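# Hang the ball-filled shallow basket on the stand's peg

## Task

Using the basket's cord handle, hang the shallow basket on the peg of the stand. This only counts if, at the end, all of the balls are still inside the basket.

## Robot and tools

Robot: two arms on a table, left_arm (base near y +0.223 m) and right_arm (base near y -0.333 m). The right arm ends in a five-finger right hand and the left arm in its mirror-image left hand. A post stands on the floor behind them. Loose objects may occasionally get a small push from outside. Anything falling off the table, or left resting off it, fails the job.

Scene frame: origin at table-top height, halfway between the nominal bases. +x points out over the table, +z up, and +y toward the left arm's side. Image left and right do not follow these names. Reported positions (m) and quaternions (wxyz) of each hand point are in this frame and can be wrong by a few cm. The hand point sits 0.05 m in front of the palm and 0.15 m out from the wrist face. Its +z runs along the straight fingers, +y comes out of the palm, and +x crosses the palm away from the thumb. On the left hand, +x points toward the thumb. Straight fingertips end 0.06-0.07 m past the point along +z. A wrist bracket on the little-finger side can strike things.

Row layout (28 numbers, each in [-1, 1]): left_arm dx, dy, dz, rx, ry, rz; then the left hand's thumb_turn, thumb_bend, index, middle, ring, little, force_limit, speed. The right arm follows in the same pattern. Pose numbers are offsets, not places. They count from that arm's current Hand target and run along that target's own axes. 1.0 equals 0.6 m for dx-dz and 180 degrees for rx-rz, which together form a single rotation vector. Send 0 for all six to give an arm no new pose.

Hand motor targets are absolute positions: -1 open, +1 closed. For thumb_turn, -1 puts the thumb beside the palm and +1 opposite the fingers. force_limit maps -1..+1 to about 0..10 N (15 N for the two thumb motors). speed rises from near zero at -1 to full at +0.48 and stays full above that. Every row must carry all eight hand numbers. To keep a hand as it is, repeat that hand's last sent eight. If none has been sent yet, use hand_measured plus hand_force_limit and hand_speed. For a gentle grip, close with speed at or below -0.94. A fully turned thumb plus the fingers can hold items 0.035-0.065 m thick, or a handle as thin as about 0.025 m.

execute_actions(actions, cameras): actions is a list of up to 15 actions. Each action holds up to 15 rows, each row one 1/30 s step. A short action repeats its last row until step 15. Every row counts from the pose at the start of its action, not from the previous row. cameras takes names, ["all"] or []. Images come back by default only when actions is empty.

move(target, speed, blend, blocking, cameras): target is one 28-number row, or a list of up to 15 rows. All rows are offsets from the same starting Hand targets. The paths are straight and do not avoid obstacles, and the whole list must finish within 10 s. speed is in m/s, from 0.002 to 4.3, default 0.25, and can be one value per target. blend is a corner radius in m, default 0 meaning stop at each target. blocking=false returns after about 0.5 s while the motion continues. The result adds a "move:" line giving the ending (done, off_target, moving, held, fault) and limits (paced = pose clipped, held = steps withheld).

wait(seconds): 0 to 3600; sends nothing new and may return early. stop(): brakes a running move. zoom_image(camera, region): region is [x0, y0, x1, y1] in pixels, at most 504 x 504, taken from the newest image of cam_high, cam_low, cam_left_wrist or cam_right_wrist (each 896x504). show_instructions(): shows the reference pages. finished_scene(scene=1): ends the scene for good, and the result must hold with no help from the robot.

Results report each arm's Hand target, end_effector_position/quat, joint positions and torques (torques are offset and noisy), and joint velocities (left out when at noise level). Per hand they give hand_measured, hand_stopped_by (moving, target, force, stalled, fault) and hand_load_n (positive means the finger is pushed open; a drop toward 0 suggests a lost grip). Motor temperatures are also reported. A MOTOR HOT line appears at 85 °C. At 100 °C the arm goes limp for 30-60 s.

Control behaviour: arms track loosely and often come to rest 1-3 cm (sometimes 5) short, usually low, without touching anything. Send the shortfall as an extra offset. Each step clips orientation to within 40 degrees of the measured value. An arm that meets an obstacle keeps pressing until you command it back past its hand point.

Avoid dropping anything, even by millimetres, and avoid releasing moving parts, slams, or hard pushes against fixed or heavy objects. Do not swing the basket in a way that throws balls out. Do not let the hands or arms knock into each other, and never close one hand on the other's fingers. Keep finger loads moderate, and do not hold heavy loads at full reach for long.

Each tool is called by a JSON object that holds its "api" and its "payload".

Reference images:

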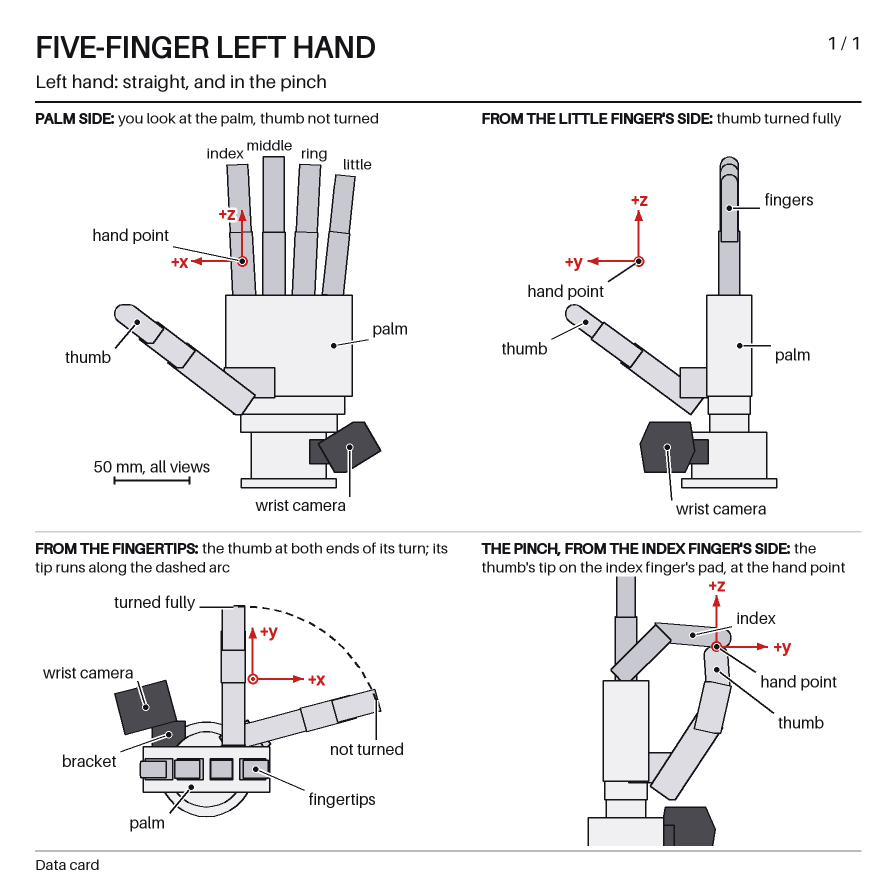

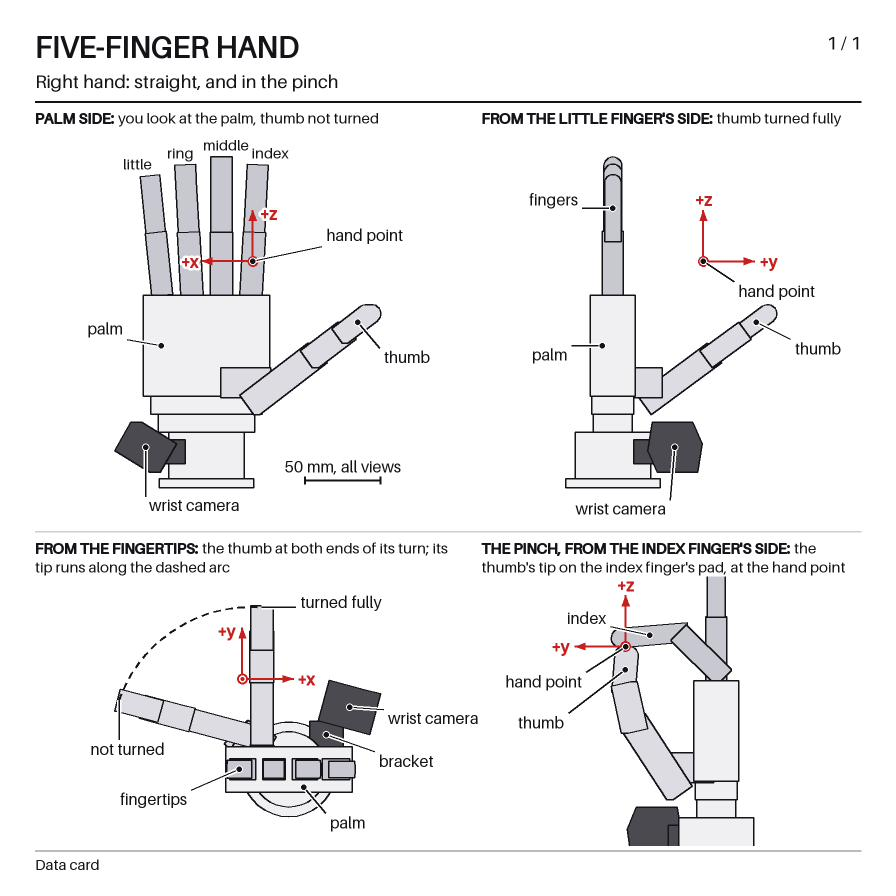

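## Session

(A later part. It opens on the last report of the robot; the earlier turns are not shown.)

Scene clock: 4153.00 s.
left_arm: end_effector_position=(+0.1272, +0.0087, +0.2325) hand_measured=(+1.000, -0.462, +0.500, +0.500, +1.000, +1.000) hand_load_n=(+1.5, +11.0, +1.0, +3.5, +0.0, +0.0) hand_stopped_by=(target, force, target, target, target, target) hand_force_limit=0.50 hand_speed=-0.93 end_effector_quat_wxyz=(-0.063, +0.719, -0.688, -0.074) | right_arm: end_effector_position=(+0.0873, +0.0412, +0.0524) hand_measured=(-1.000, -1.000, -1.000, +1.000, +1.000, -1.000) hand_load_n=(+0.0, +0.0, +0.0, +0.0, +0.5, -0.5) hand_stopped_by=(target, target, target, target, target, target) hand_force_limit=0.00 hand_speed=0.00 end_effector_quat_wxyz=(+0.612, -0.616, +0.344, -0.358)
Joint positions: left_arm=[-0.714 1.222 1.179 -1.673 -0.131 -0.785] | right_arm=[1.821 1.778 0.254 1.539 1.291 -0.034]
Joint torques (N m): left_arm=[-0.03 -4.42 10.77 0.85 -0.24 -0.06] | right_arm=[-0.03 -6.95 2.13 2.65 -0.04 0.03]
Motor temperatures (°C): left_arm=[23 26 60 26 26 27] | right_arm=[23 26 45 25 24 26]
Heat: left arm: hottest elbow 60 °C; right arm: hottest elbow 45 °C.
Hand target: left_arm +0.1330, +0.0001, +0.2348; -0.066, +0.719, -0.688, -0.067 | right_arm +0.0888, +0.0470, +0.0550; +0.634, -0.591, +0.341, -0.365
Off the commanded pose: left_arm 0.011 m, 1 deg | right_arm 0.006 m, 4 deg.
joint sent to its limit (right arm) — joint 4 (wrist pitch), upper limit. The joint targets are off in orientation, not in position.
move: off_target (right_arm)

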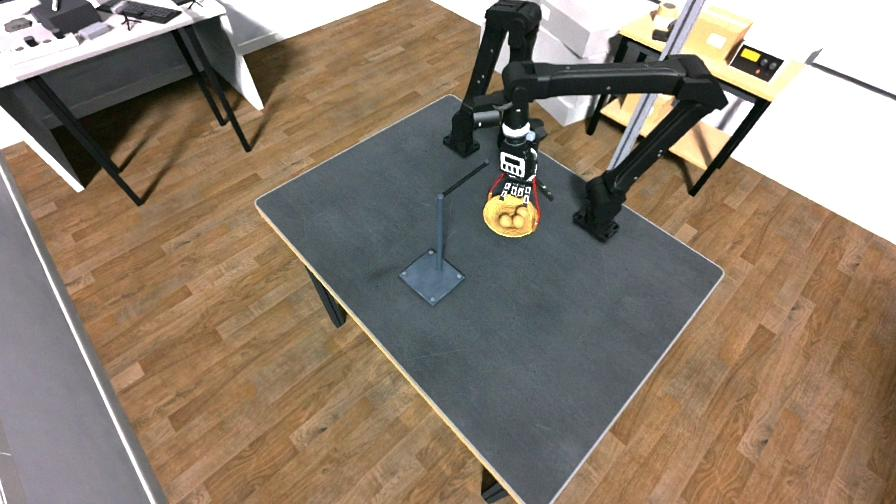

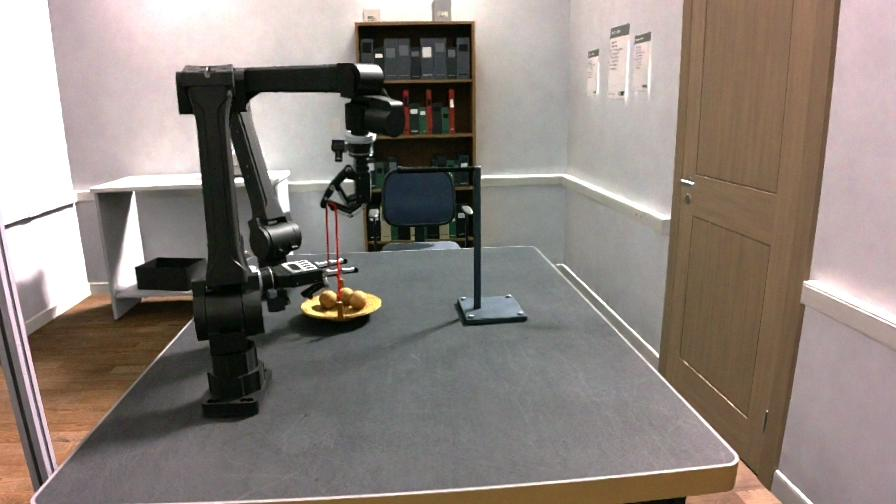

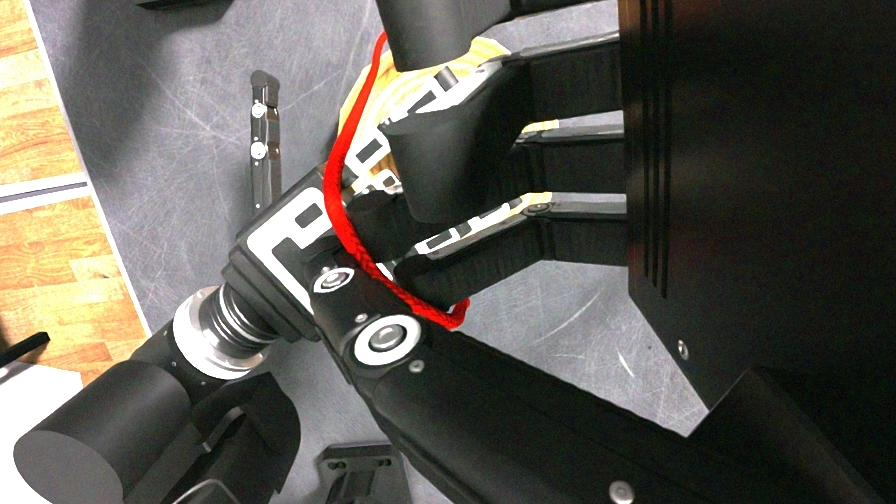

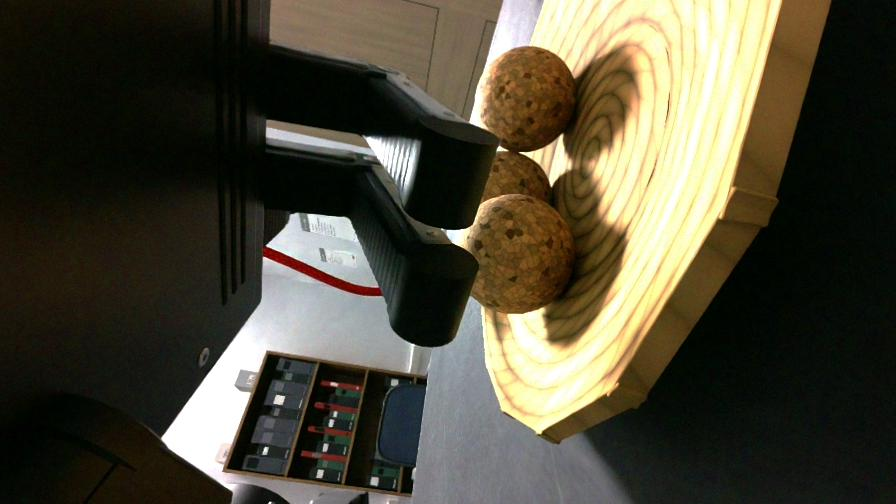

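{"api": "move", "payload": {"target": [0,0,0,0,0,0, 1,0.2,0.5,0.5,1,1,0.5,-0.93, -0.0057,-0.0721,0.0153,0,0.0266,-0.0019, -1,-1,-1,1,1,-1,0,0], "speed": 0.04, "cameras": ["cam_low","cam_high","cam_left_wrist","cam_right_wrist"]}}

{"api": "zoom_image", "payload": {"camera": "cam_low", "region": [280, 180, 400, 330]}}

{"api": "zoom_image", "payload": {"camera": "cam_high", "region": [470, 150, 570, 250]}}

Scene clock: 4266.47 s.
left_arm: end_effector_position=(+0.1272, +0.0087, +0.2325) hand_measured=(+1.000, -0.462, +0.500, +0.500, +1.000, +1.000) hand_load_n=(+1.5, +11.0, +0.5, +3.5, +0.0, +0.0) hand_stopped_by=(target, force, target, target, target, target) hand_force_limit=0.50 hand_speed=-0.93 end_effector_quat_wxyz=(-0.063, +0.719, -0.688, -0.074) | right_arm: end_effector_position=(+0.0952, +0.0431, +0.0862) hand_measured=(-1.000, -1.000, -1.000, +1.000, +1.000, -1.000) hand_load_n=(-0.5, +0.0, +0.0, +0.0, +0.0, +0.0) hand_stopped_by=(target, target, target, target, target, target) hand_force_limit=0.00 hand_speed=0.00 end_effector_quat_wxyz=(+0.598, -0.598, +0.356, -0.397)
Joint positions: left_arm=[-0.714 1.222 1.179 -1.673 -0.131 -0.785] | right_arm=[1.821 1.678 0.296 1.539 1.372 -0.203]
Joint torques (N m): left_arm=[-0.03 -4.48 10.77 0.85 -0.24 -0.05] | right_arm=[0.67 -10.05 3.21 2.24 -0.14 -0.03]
Motor temperatures (°C): left_arm=[23 26 60 26 26 27] | right_arm=[23 27 44 25 24 26]
Heat: left arm: hottest elbow 60 °C; right arm: hottest elbow 44 °C.
Hand target: left_arm +0.1330, +0.0001, +0.2348; -0.066, +0.719, -0.688, -0.067 | right_arm +0.0924, +0.0531, +0.0989; +0.618, -0.576, +0.365, -0.391
Off the commanded pose: left_arm 0.011 m, 1 deg | right_arm 0.016 m, 4 deg.
joint sent to its limit (right arm) — joint 4 (wrist pitch), upper limit. The joint targets still meet the commanded pose.
move: off_target (right_arm)

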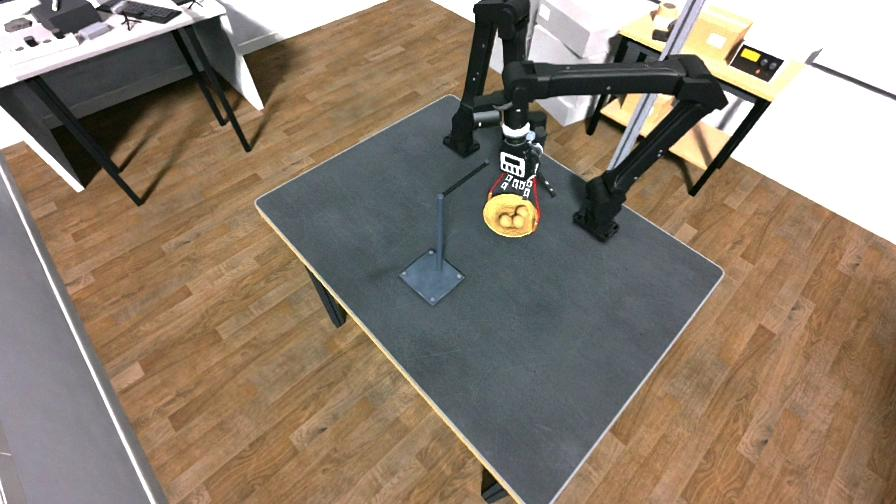

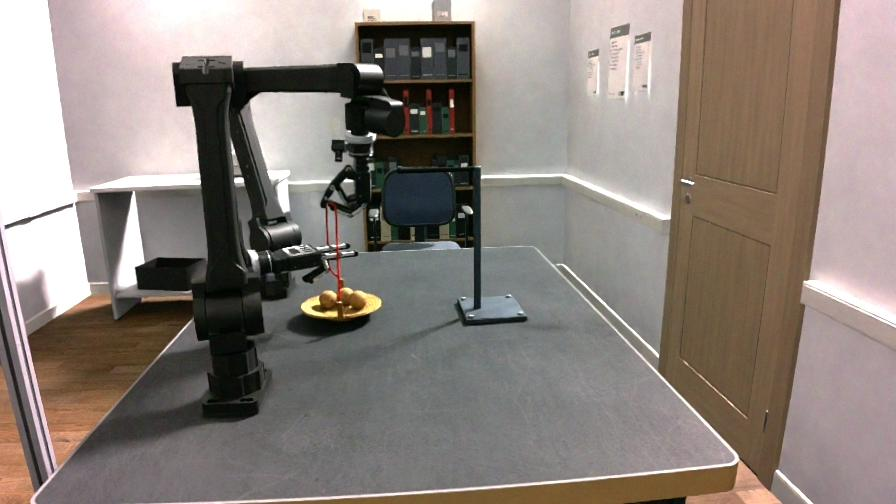

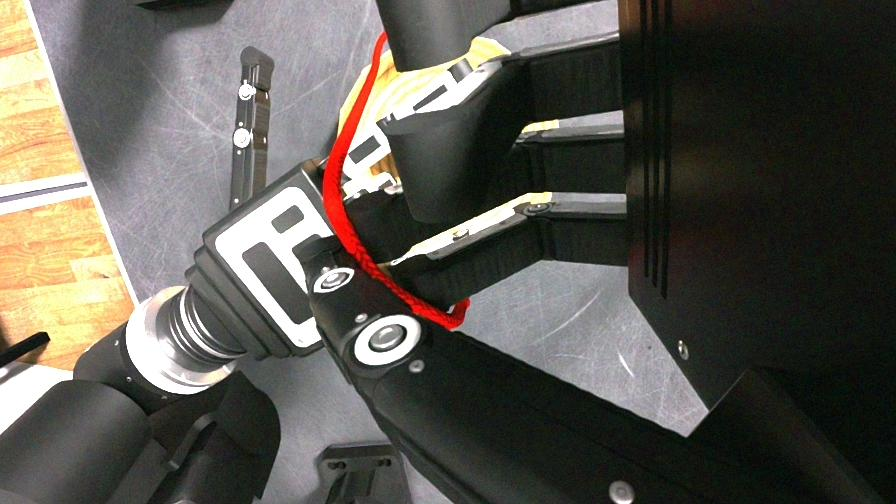

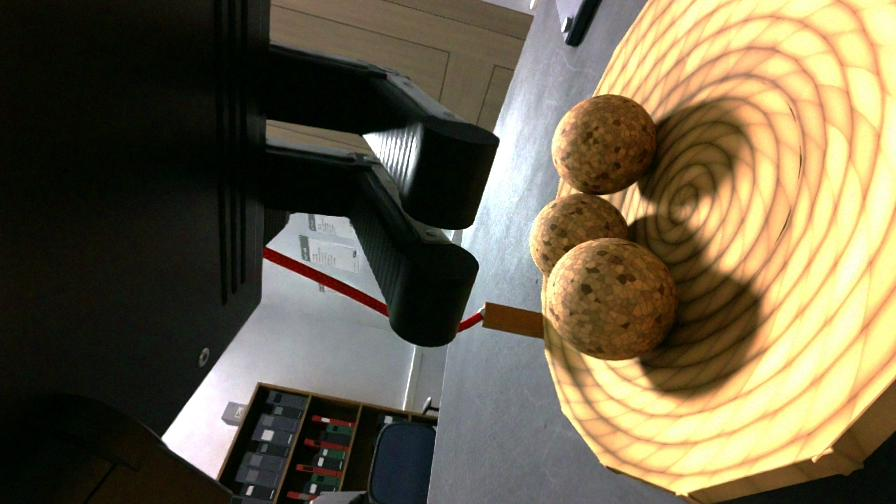

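Scaled by 3.360 from the camera's image (finer frame: 1280x720).

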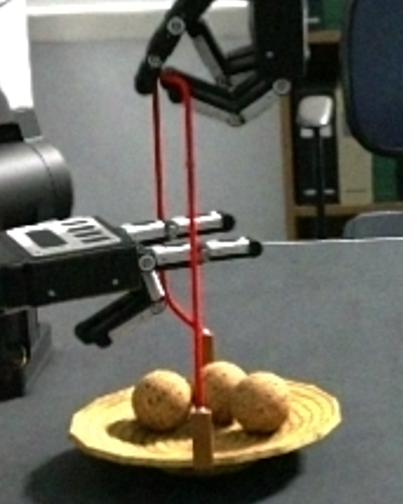

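Scaled by 5.040 from the camera's image (finer frame: 1280x720).

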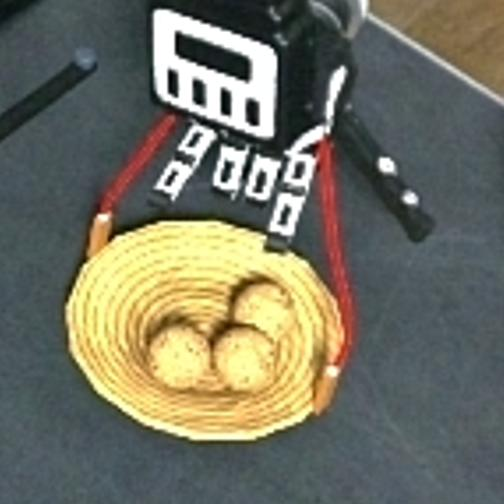

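{"api": "move", "payload": {"target": [0,0,0,0,0,0, 1,0.2,0.5,0.5,1,1,0.5,-0.93, -0.0133,-0.0648,0.0085,0,0.0177,-0.0012, -1,-1,-1,1,1,-1,0,0], "speed": 0.03, "cameras": ["cam_low","cam_high","cam_left_wrist","cam_right_wrist"]}}

{"api": "zoom_image", "payload": {"camera": "cam_low", "region": [280, 180, 400, 330]}}

{"api": "zoom_image", "payload": {"camera": "cam_high", "region": [470, 140, 570, 240]}}

Scene clock: 4287.97 s.
left_arm: end_effector_position=(+0.1272, +0.0087, +0.2325) hand_measured=(+1.000, -0.462, +0.500, +0.500, +1.000, +1.000) hand_load_n=(+2.0, +11.0, +0.5, +3.0, +0.0, +0.0) hand_stopped_by=(target, force, target, target, target, target) hand_force_limit=0.50 hand_speed=-0.93 end_effector_quat_wxyz=(-0.063, +0.719, -0.688, -0.074) | right_arm: end_effector_position=(+0.0970, +0.0497, +0.1229) hand_measured=(-1.000, -1.000, -1.000, +1.000, +1.000, -1.000) hand_load_n=(-0.5, +0.0, +0.0, +0.0, +0.0, +0.0) hand_stopped_by=(target, target, target, target, target, target) hand_force_limit=0.00 hand_speed=0.00 end_effector_quat_wxyz=(+0.588, -0.585, +0.369, -0.419)
Joint positions: left_arm=[-0.714 1.222 1.179 -1.673 -0.131 -0.785] | right_arm=[1.824 1.583 0.352 1.539 1.431 -0.361]
Joint torques (N m): left_arm=[-0.03 -4.42 10.77 0.87 -0.24 -0.05] | right_arm=[1.61 -8.64 4.51 2.17 -0.39 0.02]
Motor temperatures (°C): left_arm=[23 26 60 26 26 27] | right_arm=[23 27 44 25 24 26]
Heat: left arm: hottest elbow 60 °C; right arm: hottest elbow 44 °C.
Hand target: left_arm +0.1330, +0.0001, +0.2348; -0.066, +0.719, -0.688, -0.067 | right_arm +0.0911, +0.0612, +0.1380; +0.607, -0.566, +0.381, -0.408
Off the commanded pose: left_arm 0.011 m, 1 deg | right_arm 0.020 m, 4 deg.
joint sent to its limit (right arm) — joint 4 (wrist pitch), upper limit. The joint targets still meet the commanded pose.
move: off_target (right_arm)

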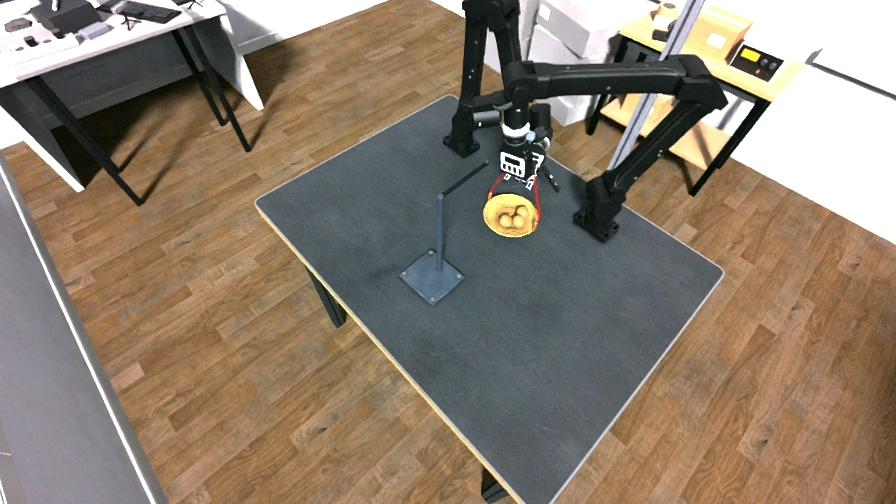

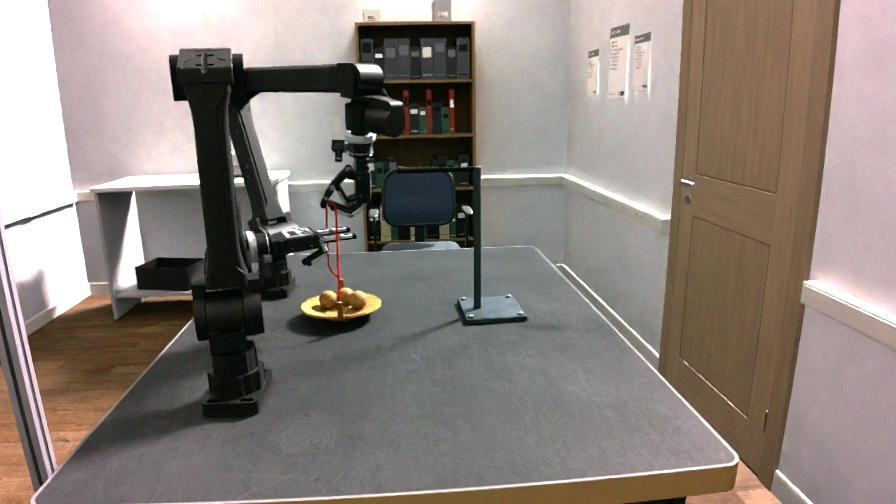

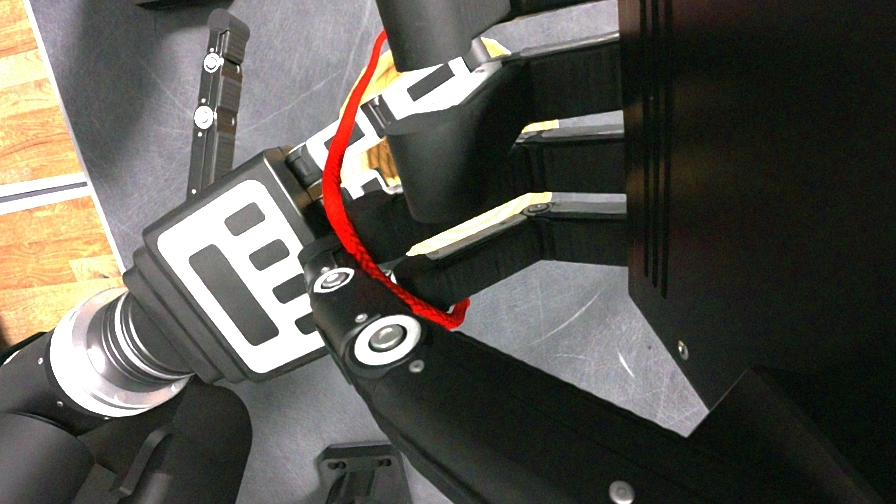

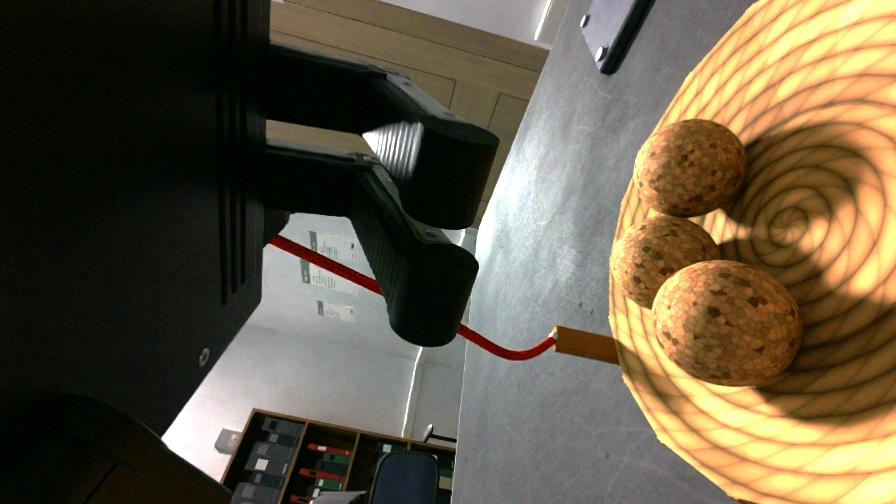

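Scaled by 3.360 from the camera's image (finer frame: 1280x720).

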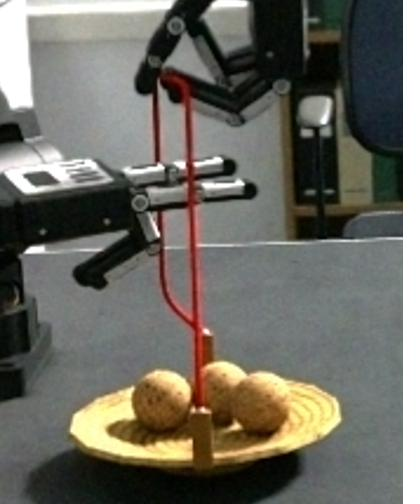

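Scaled by 5.040 from the camera's image (finer frame: 1280x720).

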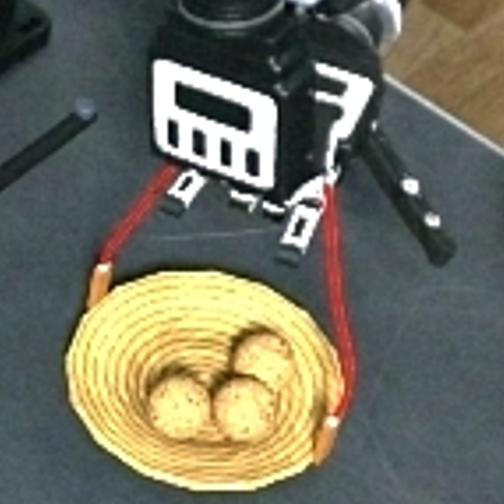

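{"api": "move", "payload": {"target": [-0.009,-0.0001,-0.0474,0,0,0, 1,0.2,0.5,0.5,1,1,0.5,-0.93, 0,0,0,0,0,0, -1,-1,-1,1,1,-1,0,0], "speed": 0.04, "cameras": ["cam_low"]}}

{"api": "zoom_image", "payload": {"camera": "cam_low", "region": [280, 180, 400, 330]}}

Scene clock: 4314.90 s.
left_arm: end_effector_position=(+0.1256, +0.0082, +0.2411) hand_measured=(+1.000, -0.462, +0.500, +0.500, +1.000, +1.000) hand_load_n=(+1.5, +11.0, +0.5, +3.5, -0.5, +0.0) hand_stopped_by=(target, force, target, target, target, target) hand_force_limit=0.50 hand_speed=-0.93 end_effector_quat_wxyz=(-0.060, +0.720, -0.688, -0.063) | right_arm: end_effector_position=(+0.0970, +0.0497, +0.1228) hand_measured=(-1.000, -1.000, -1.000, +1.000, +1.000, -1.000) hand_load_n=(-0.5, +0.0, +0.0, +0.0, +0.0, +0.0) hand_stopped_by=(target, target, target, target, target, target) hand_force_limit=0.00 hand_speed=0.00 end_effector_quat_wxyz=(+0.588, -0.585, +0.369, -0.419)
Joint positions: left_arm=[-0.714 1.203 1.189 -1.68 -0.124 -0.785] | right_arm=[1.824 1.583 0.352 1.539 1.431 -0.362]
Joint torques (N m): left_arm=[0.79 -6.36 13.35 0.32 0.02 0.13] | right_arm=[1.73 -9.29 4.77 2.37 -0.47 -0.02]
Motor temperatures (°C): left_arm=[23 26 60 26 26 27] | right_arm=[23 27 44 25 24 26]
Heat: left arm: hottest elbow 60 °C; right arm: hottest elbow 44 °C.
Hand target: left_arm +0.1330, +0.0000, +0.2639; -0.065, +0.719, -0.688, -0.067 | right_arm +0.0911, +0.0612, +0.1380; +0.607, -0.566, +0.381, -0.408
Off the commanded pose: left_arm 0.025 m, 1 deg | right_arm 0.020 m, 4 deg.
joint sent to its limit (left arm) — joint 4 (wrist pitch), lower limit. The joint targets are off in orientation, not in position.
joint sent to its limit (right arm) — joint 4 (wrist pitch), upper limit. The joint targets still meet the commanded pose.
move: off_target (left_arm)

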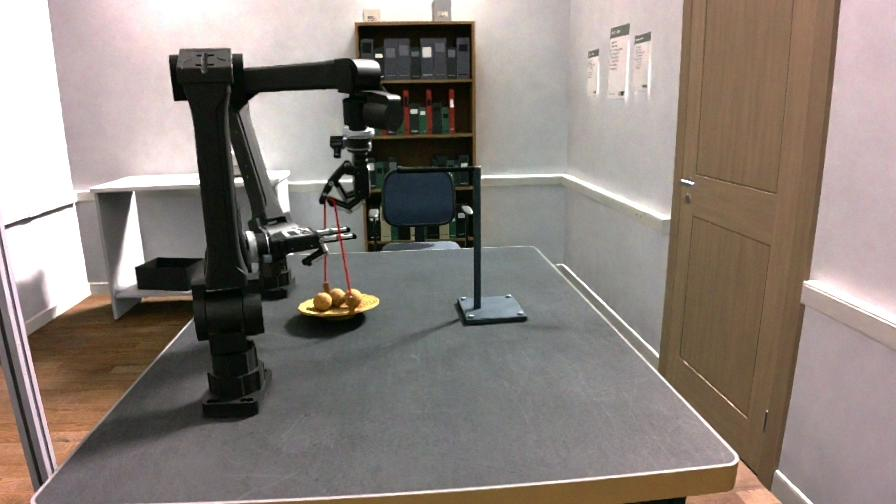

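Scaled by 3.360 from the camera's image (finer frame: 1280x720).

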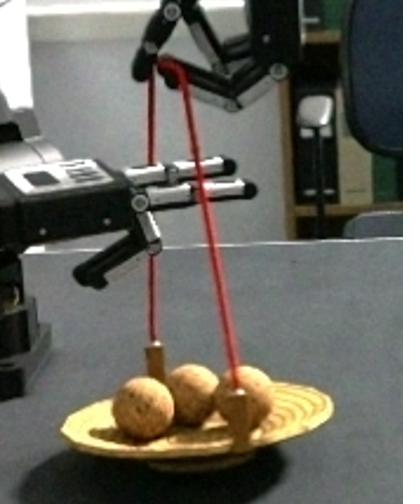

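{"api": "wait", "payload": {"seconds": 0.1, "cameras": ["all"]}}

{"api": "zoom_image", "payload": {"camera": "cam_high", "region": [470, 150, 570, 250]}}

{"api": "zoom_image", "payload": {"camera": "cam_low", "region": [280, 250, 400, 330]}}

Scene clock: 4321.73 s.
left_arm: end_effector_position=(+0.1256, +0.0082, +0.2411) hand_measured=(+1.000, -0.462, +0.500, +0.500, +1.000, +1.000) hand_load_n=(+1.5, +10.5, +0.5, +3.5, +0.0, +0.0) hand_stopped_by=(target, force, target, target, target, target) hand_force_limit=0.50 hand_speed=-0.93 end_effector_quat_wxyz=(-0.060, +0.720, -0.688, -0.063) | right_arm: end_effector_position=(+0.0970, +0.0497, +0.1228) hand_measured=(-1.000, -1.000, -1.000, +1.000, +1.000, -1.000) hand_load_n=(+0.0, +0.0, +0.0, +0.0, +0.0, +0.0) hand_stopped_by=(target, target, target, target, target, target) hand_force_limit=0.00 hand_speed=0.00 end_effector_quat_wxyz=(+0.588, -0.585, +0.369, -0.419)
Joint positions: left_arm=[-0.714 1.203 1.189 -1.68 -0.124 -0.785] | right_arm=[1.824 1.583 0.352 1.539 1.431 -0.362]
Joint torques (N m): left_arm=[0.79 -6.3 13.35 0.32 0.02 0.13] | right_arm=[1.03 -9.17 4.85 2.24 -0.36 -0.02]
Motor temperatures (°C): left_arm=[23 27 60 26 26 27] | right_arm=[23 27 44 25 24 26]
Heat: left arm: hottest elbow 60 °C; right arm: hottest elbow 44 °C.
Hand target: left_arm +0.1330, +0.0000, +0.2639; -0.065, +0.719, -0.688, -0.067 | right_arm +0.0911, +0.0612, +0.1380; +0.607, -0.566, +0.381, -0.408
Off the commanded pose: left_arm 0.025 m, 1 deg | right_arm 0.020 m, 4 deg.
wait: 0.10 s; at rest from the start

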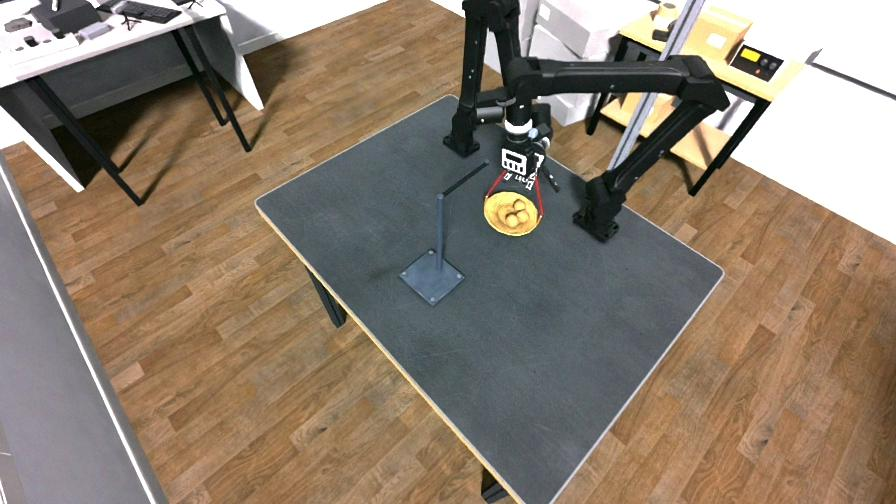

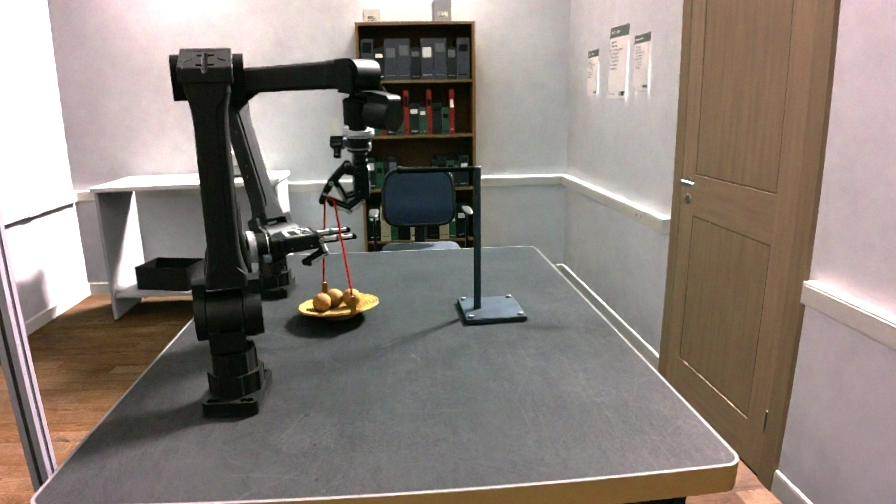

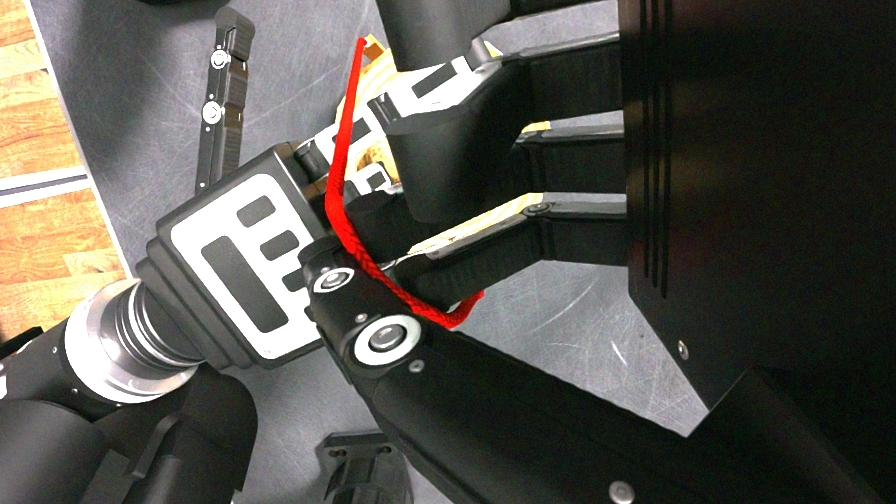

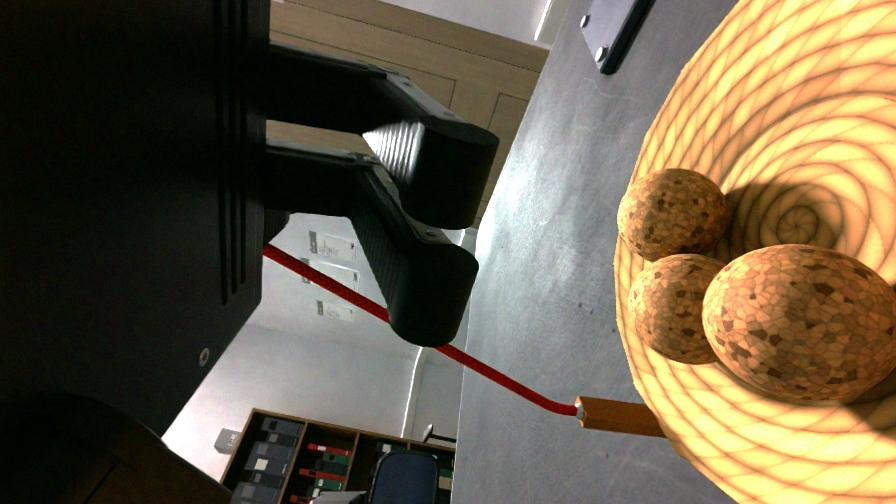

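Scaled by 5.040 from the camera's image (finer frame: 1280x720).

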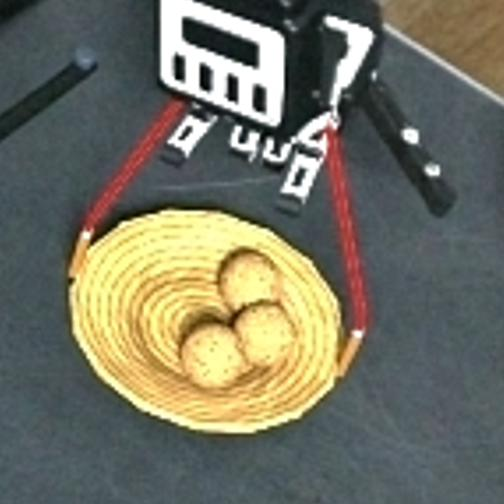

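Scaled by 4.200 from the camera's image (finer frame: 1280x720).

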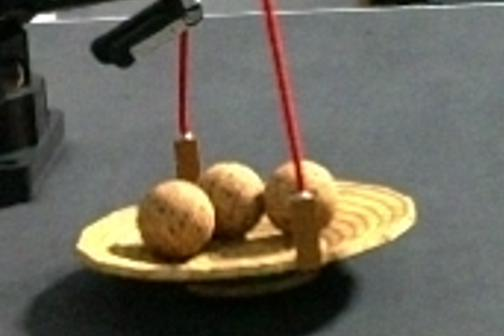

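{"api": "move", "payload": {"target": [0.009,0.0001,0.0474,0,0,0, 1,0.2,0.5,0.5,1,1,0.5,-0.93, 0,0,0,0,0,0, -1,-1,-1,1,1,-1,0,0], "speed": 0.02, "cameras": ["all"]}}

{"api": "zoom_image", "payload": {"camera": "cam_high", "region": [470, 150, 570, 250]}}

{"api": "zoom_image", "payload": {"camera": "cam_low", "region": [280, 180, 400, 330]}}

Scene clock: 4351.90 s.
left_arm: end_effector_position=(+0.1294, +0.0066, +0.2354) hand_measured=(+1.000, -0.462, +0.500, +0.500, +1.000, +1.000) hand_load_n=(+2.0, +11.0, +0.5, +3.5, +0.0, +0.5) hand_stopped_by=(target, force, target, target, target, target) hand_force_limit=0.50 hand_speed=-0.93 end_effector_quat_wxyz=(-0.063, +0.720, -0.688, -0.070) | right_arm: end_effector_position=(+0.0970, +0.0497, +0.1228) hand_measured=(-1.000, -1.000, -1.000, +1.000, +1.000, -1.000) hand_load_n=(-0.5, +0.0, +0.0, +0.0, +0.0, +0.0) hand_stopped_by=(target, target, target, target, target, target) hand_force_limit=0.00 hand_speed=0.00 end_effector_quat_wxyz=(+0.588, -0.585, +0.369, -0.419)
Joint positions: left_arm=[-0.714 1.223 1.189 -1.673 -0.131 -0.785] | right_arm=[1.824 1.583 0.352 1.539 1.431 -0.362]
Joint torques (N m): left_arm=[-0.03 -4.54 10.03 0.87 -0.26 -0.05] | right_arm=[1.03 -9.47 5.03 2.29 -0.33 -0.04]
Motor temperatures (°C): left_arm=[23 27 59 26 26 27] | right_arm=[23 27 44 25 24 26]
Heat: left arm: hottest elbow 59 °C; right arm: hottest elbow 44 °C.
Hand target: left_arm +0.1330, +0.0001, +0.2349; -0.066, +0.719, -0.688, -0.067 | right_arm +0.0911, +0.0612, +0.1380; +0.607, -0.566, +0.381, -0.408
Off the commanded pose: left_arm 0.008 m, 0 deg | right_arm 0.020 m, 4 deg.
joint sent to its limit (right arm) — joint 4 (wrist pitch), upper limit. The joint targets still meet the commanded pose.
move: done

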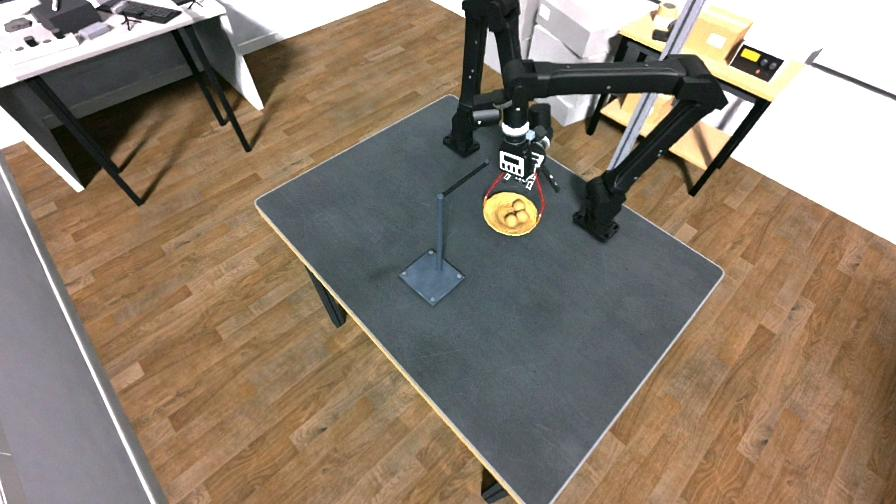

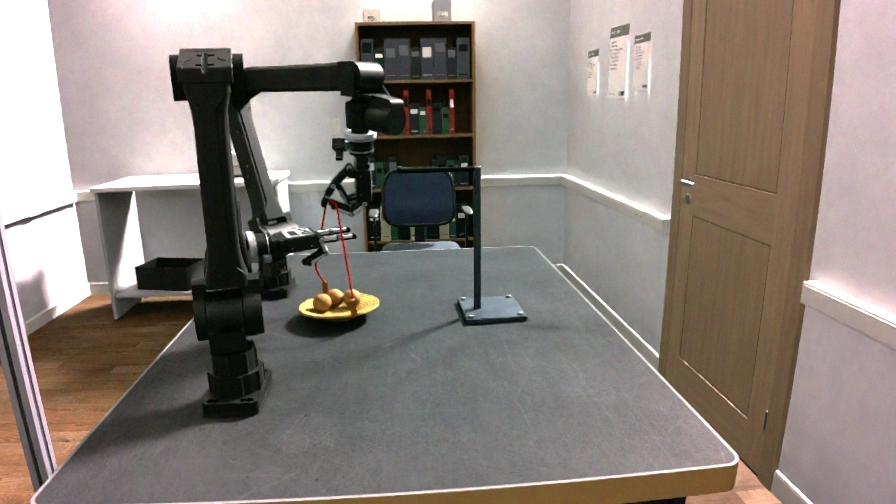

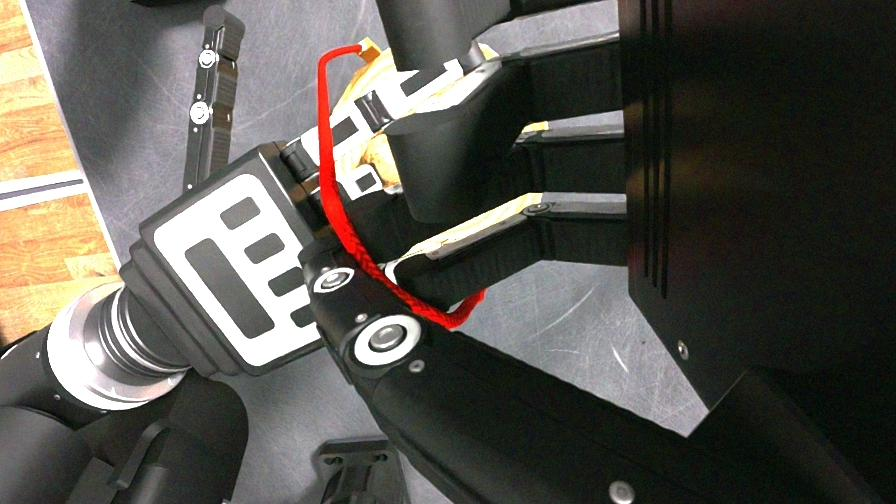

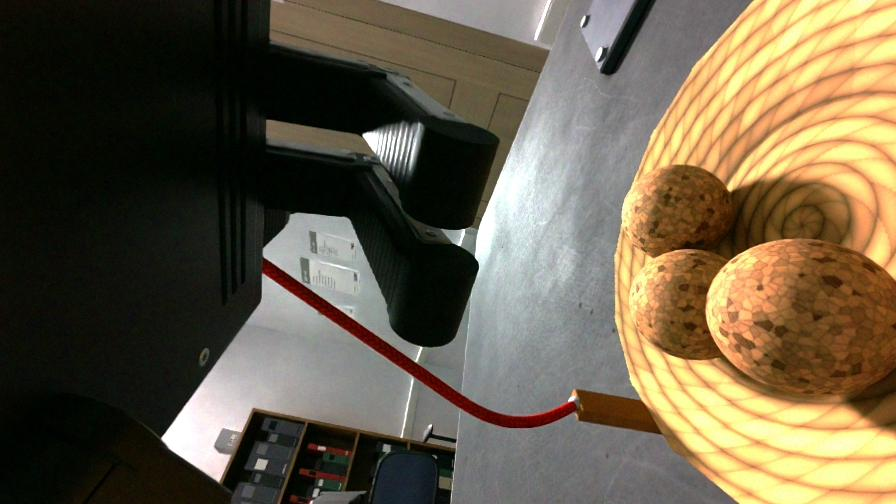

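Scaled by 5.040 from the camera's image (finer frame: 1280x720).

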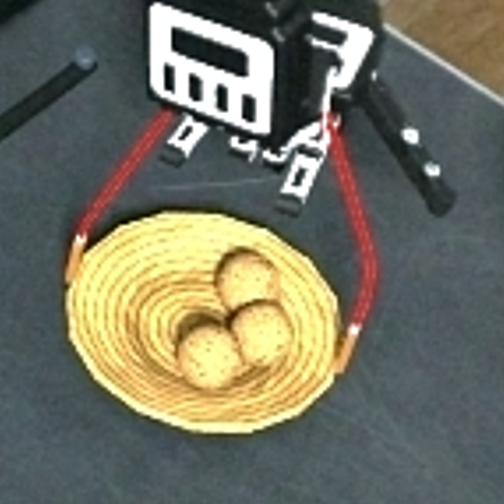

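Scaled by 3.360 from the camera's image (finer frame: 1280x720).

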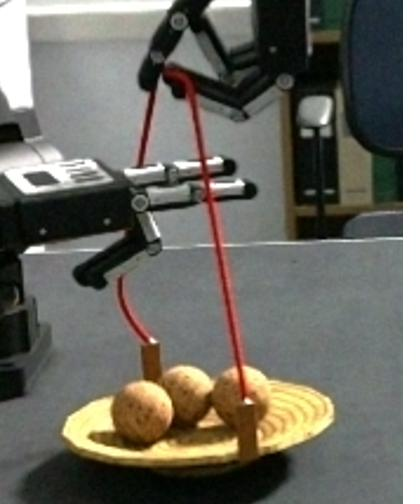

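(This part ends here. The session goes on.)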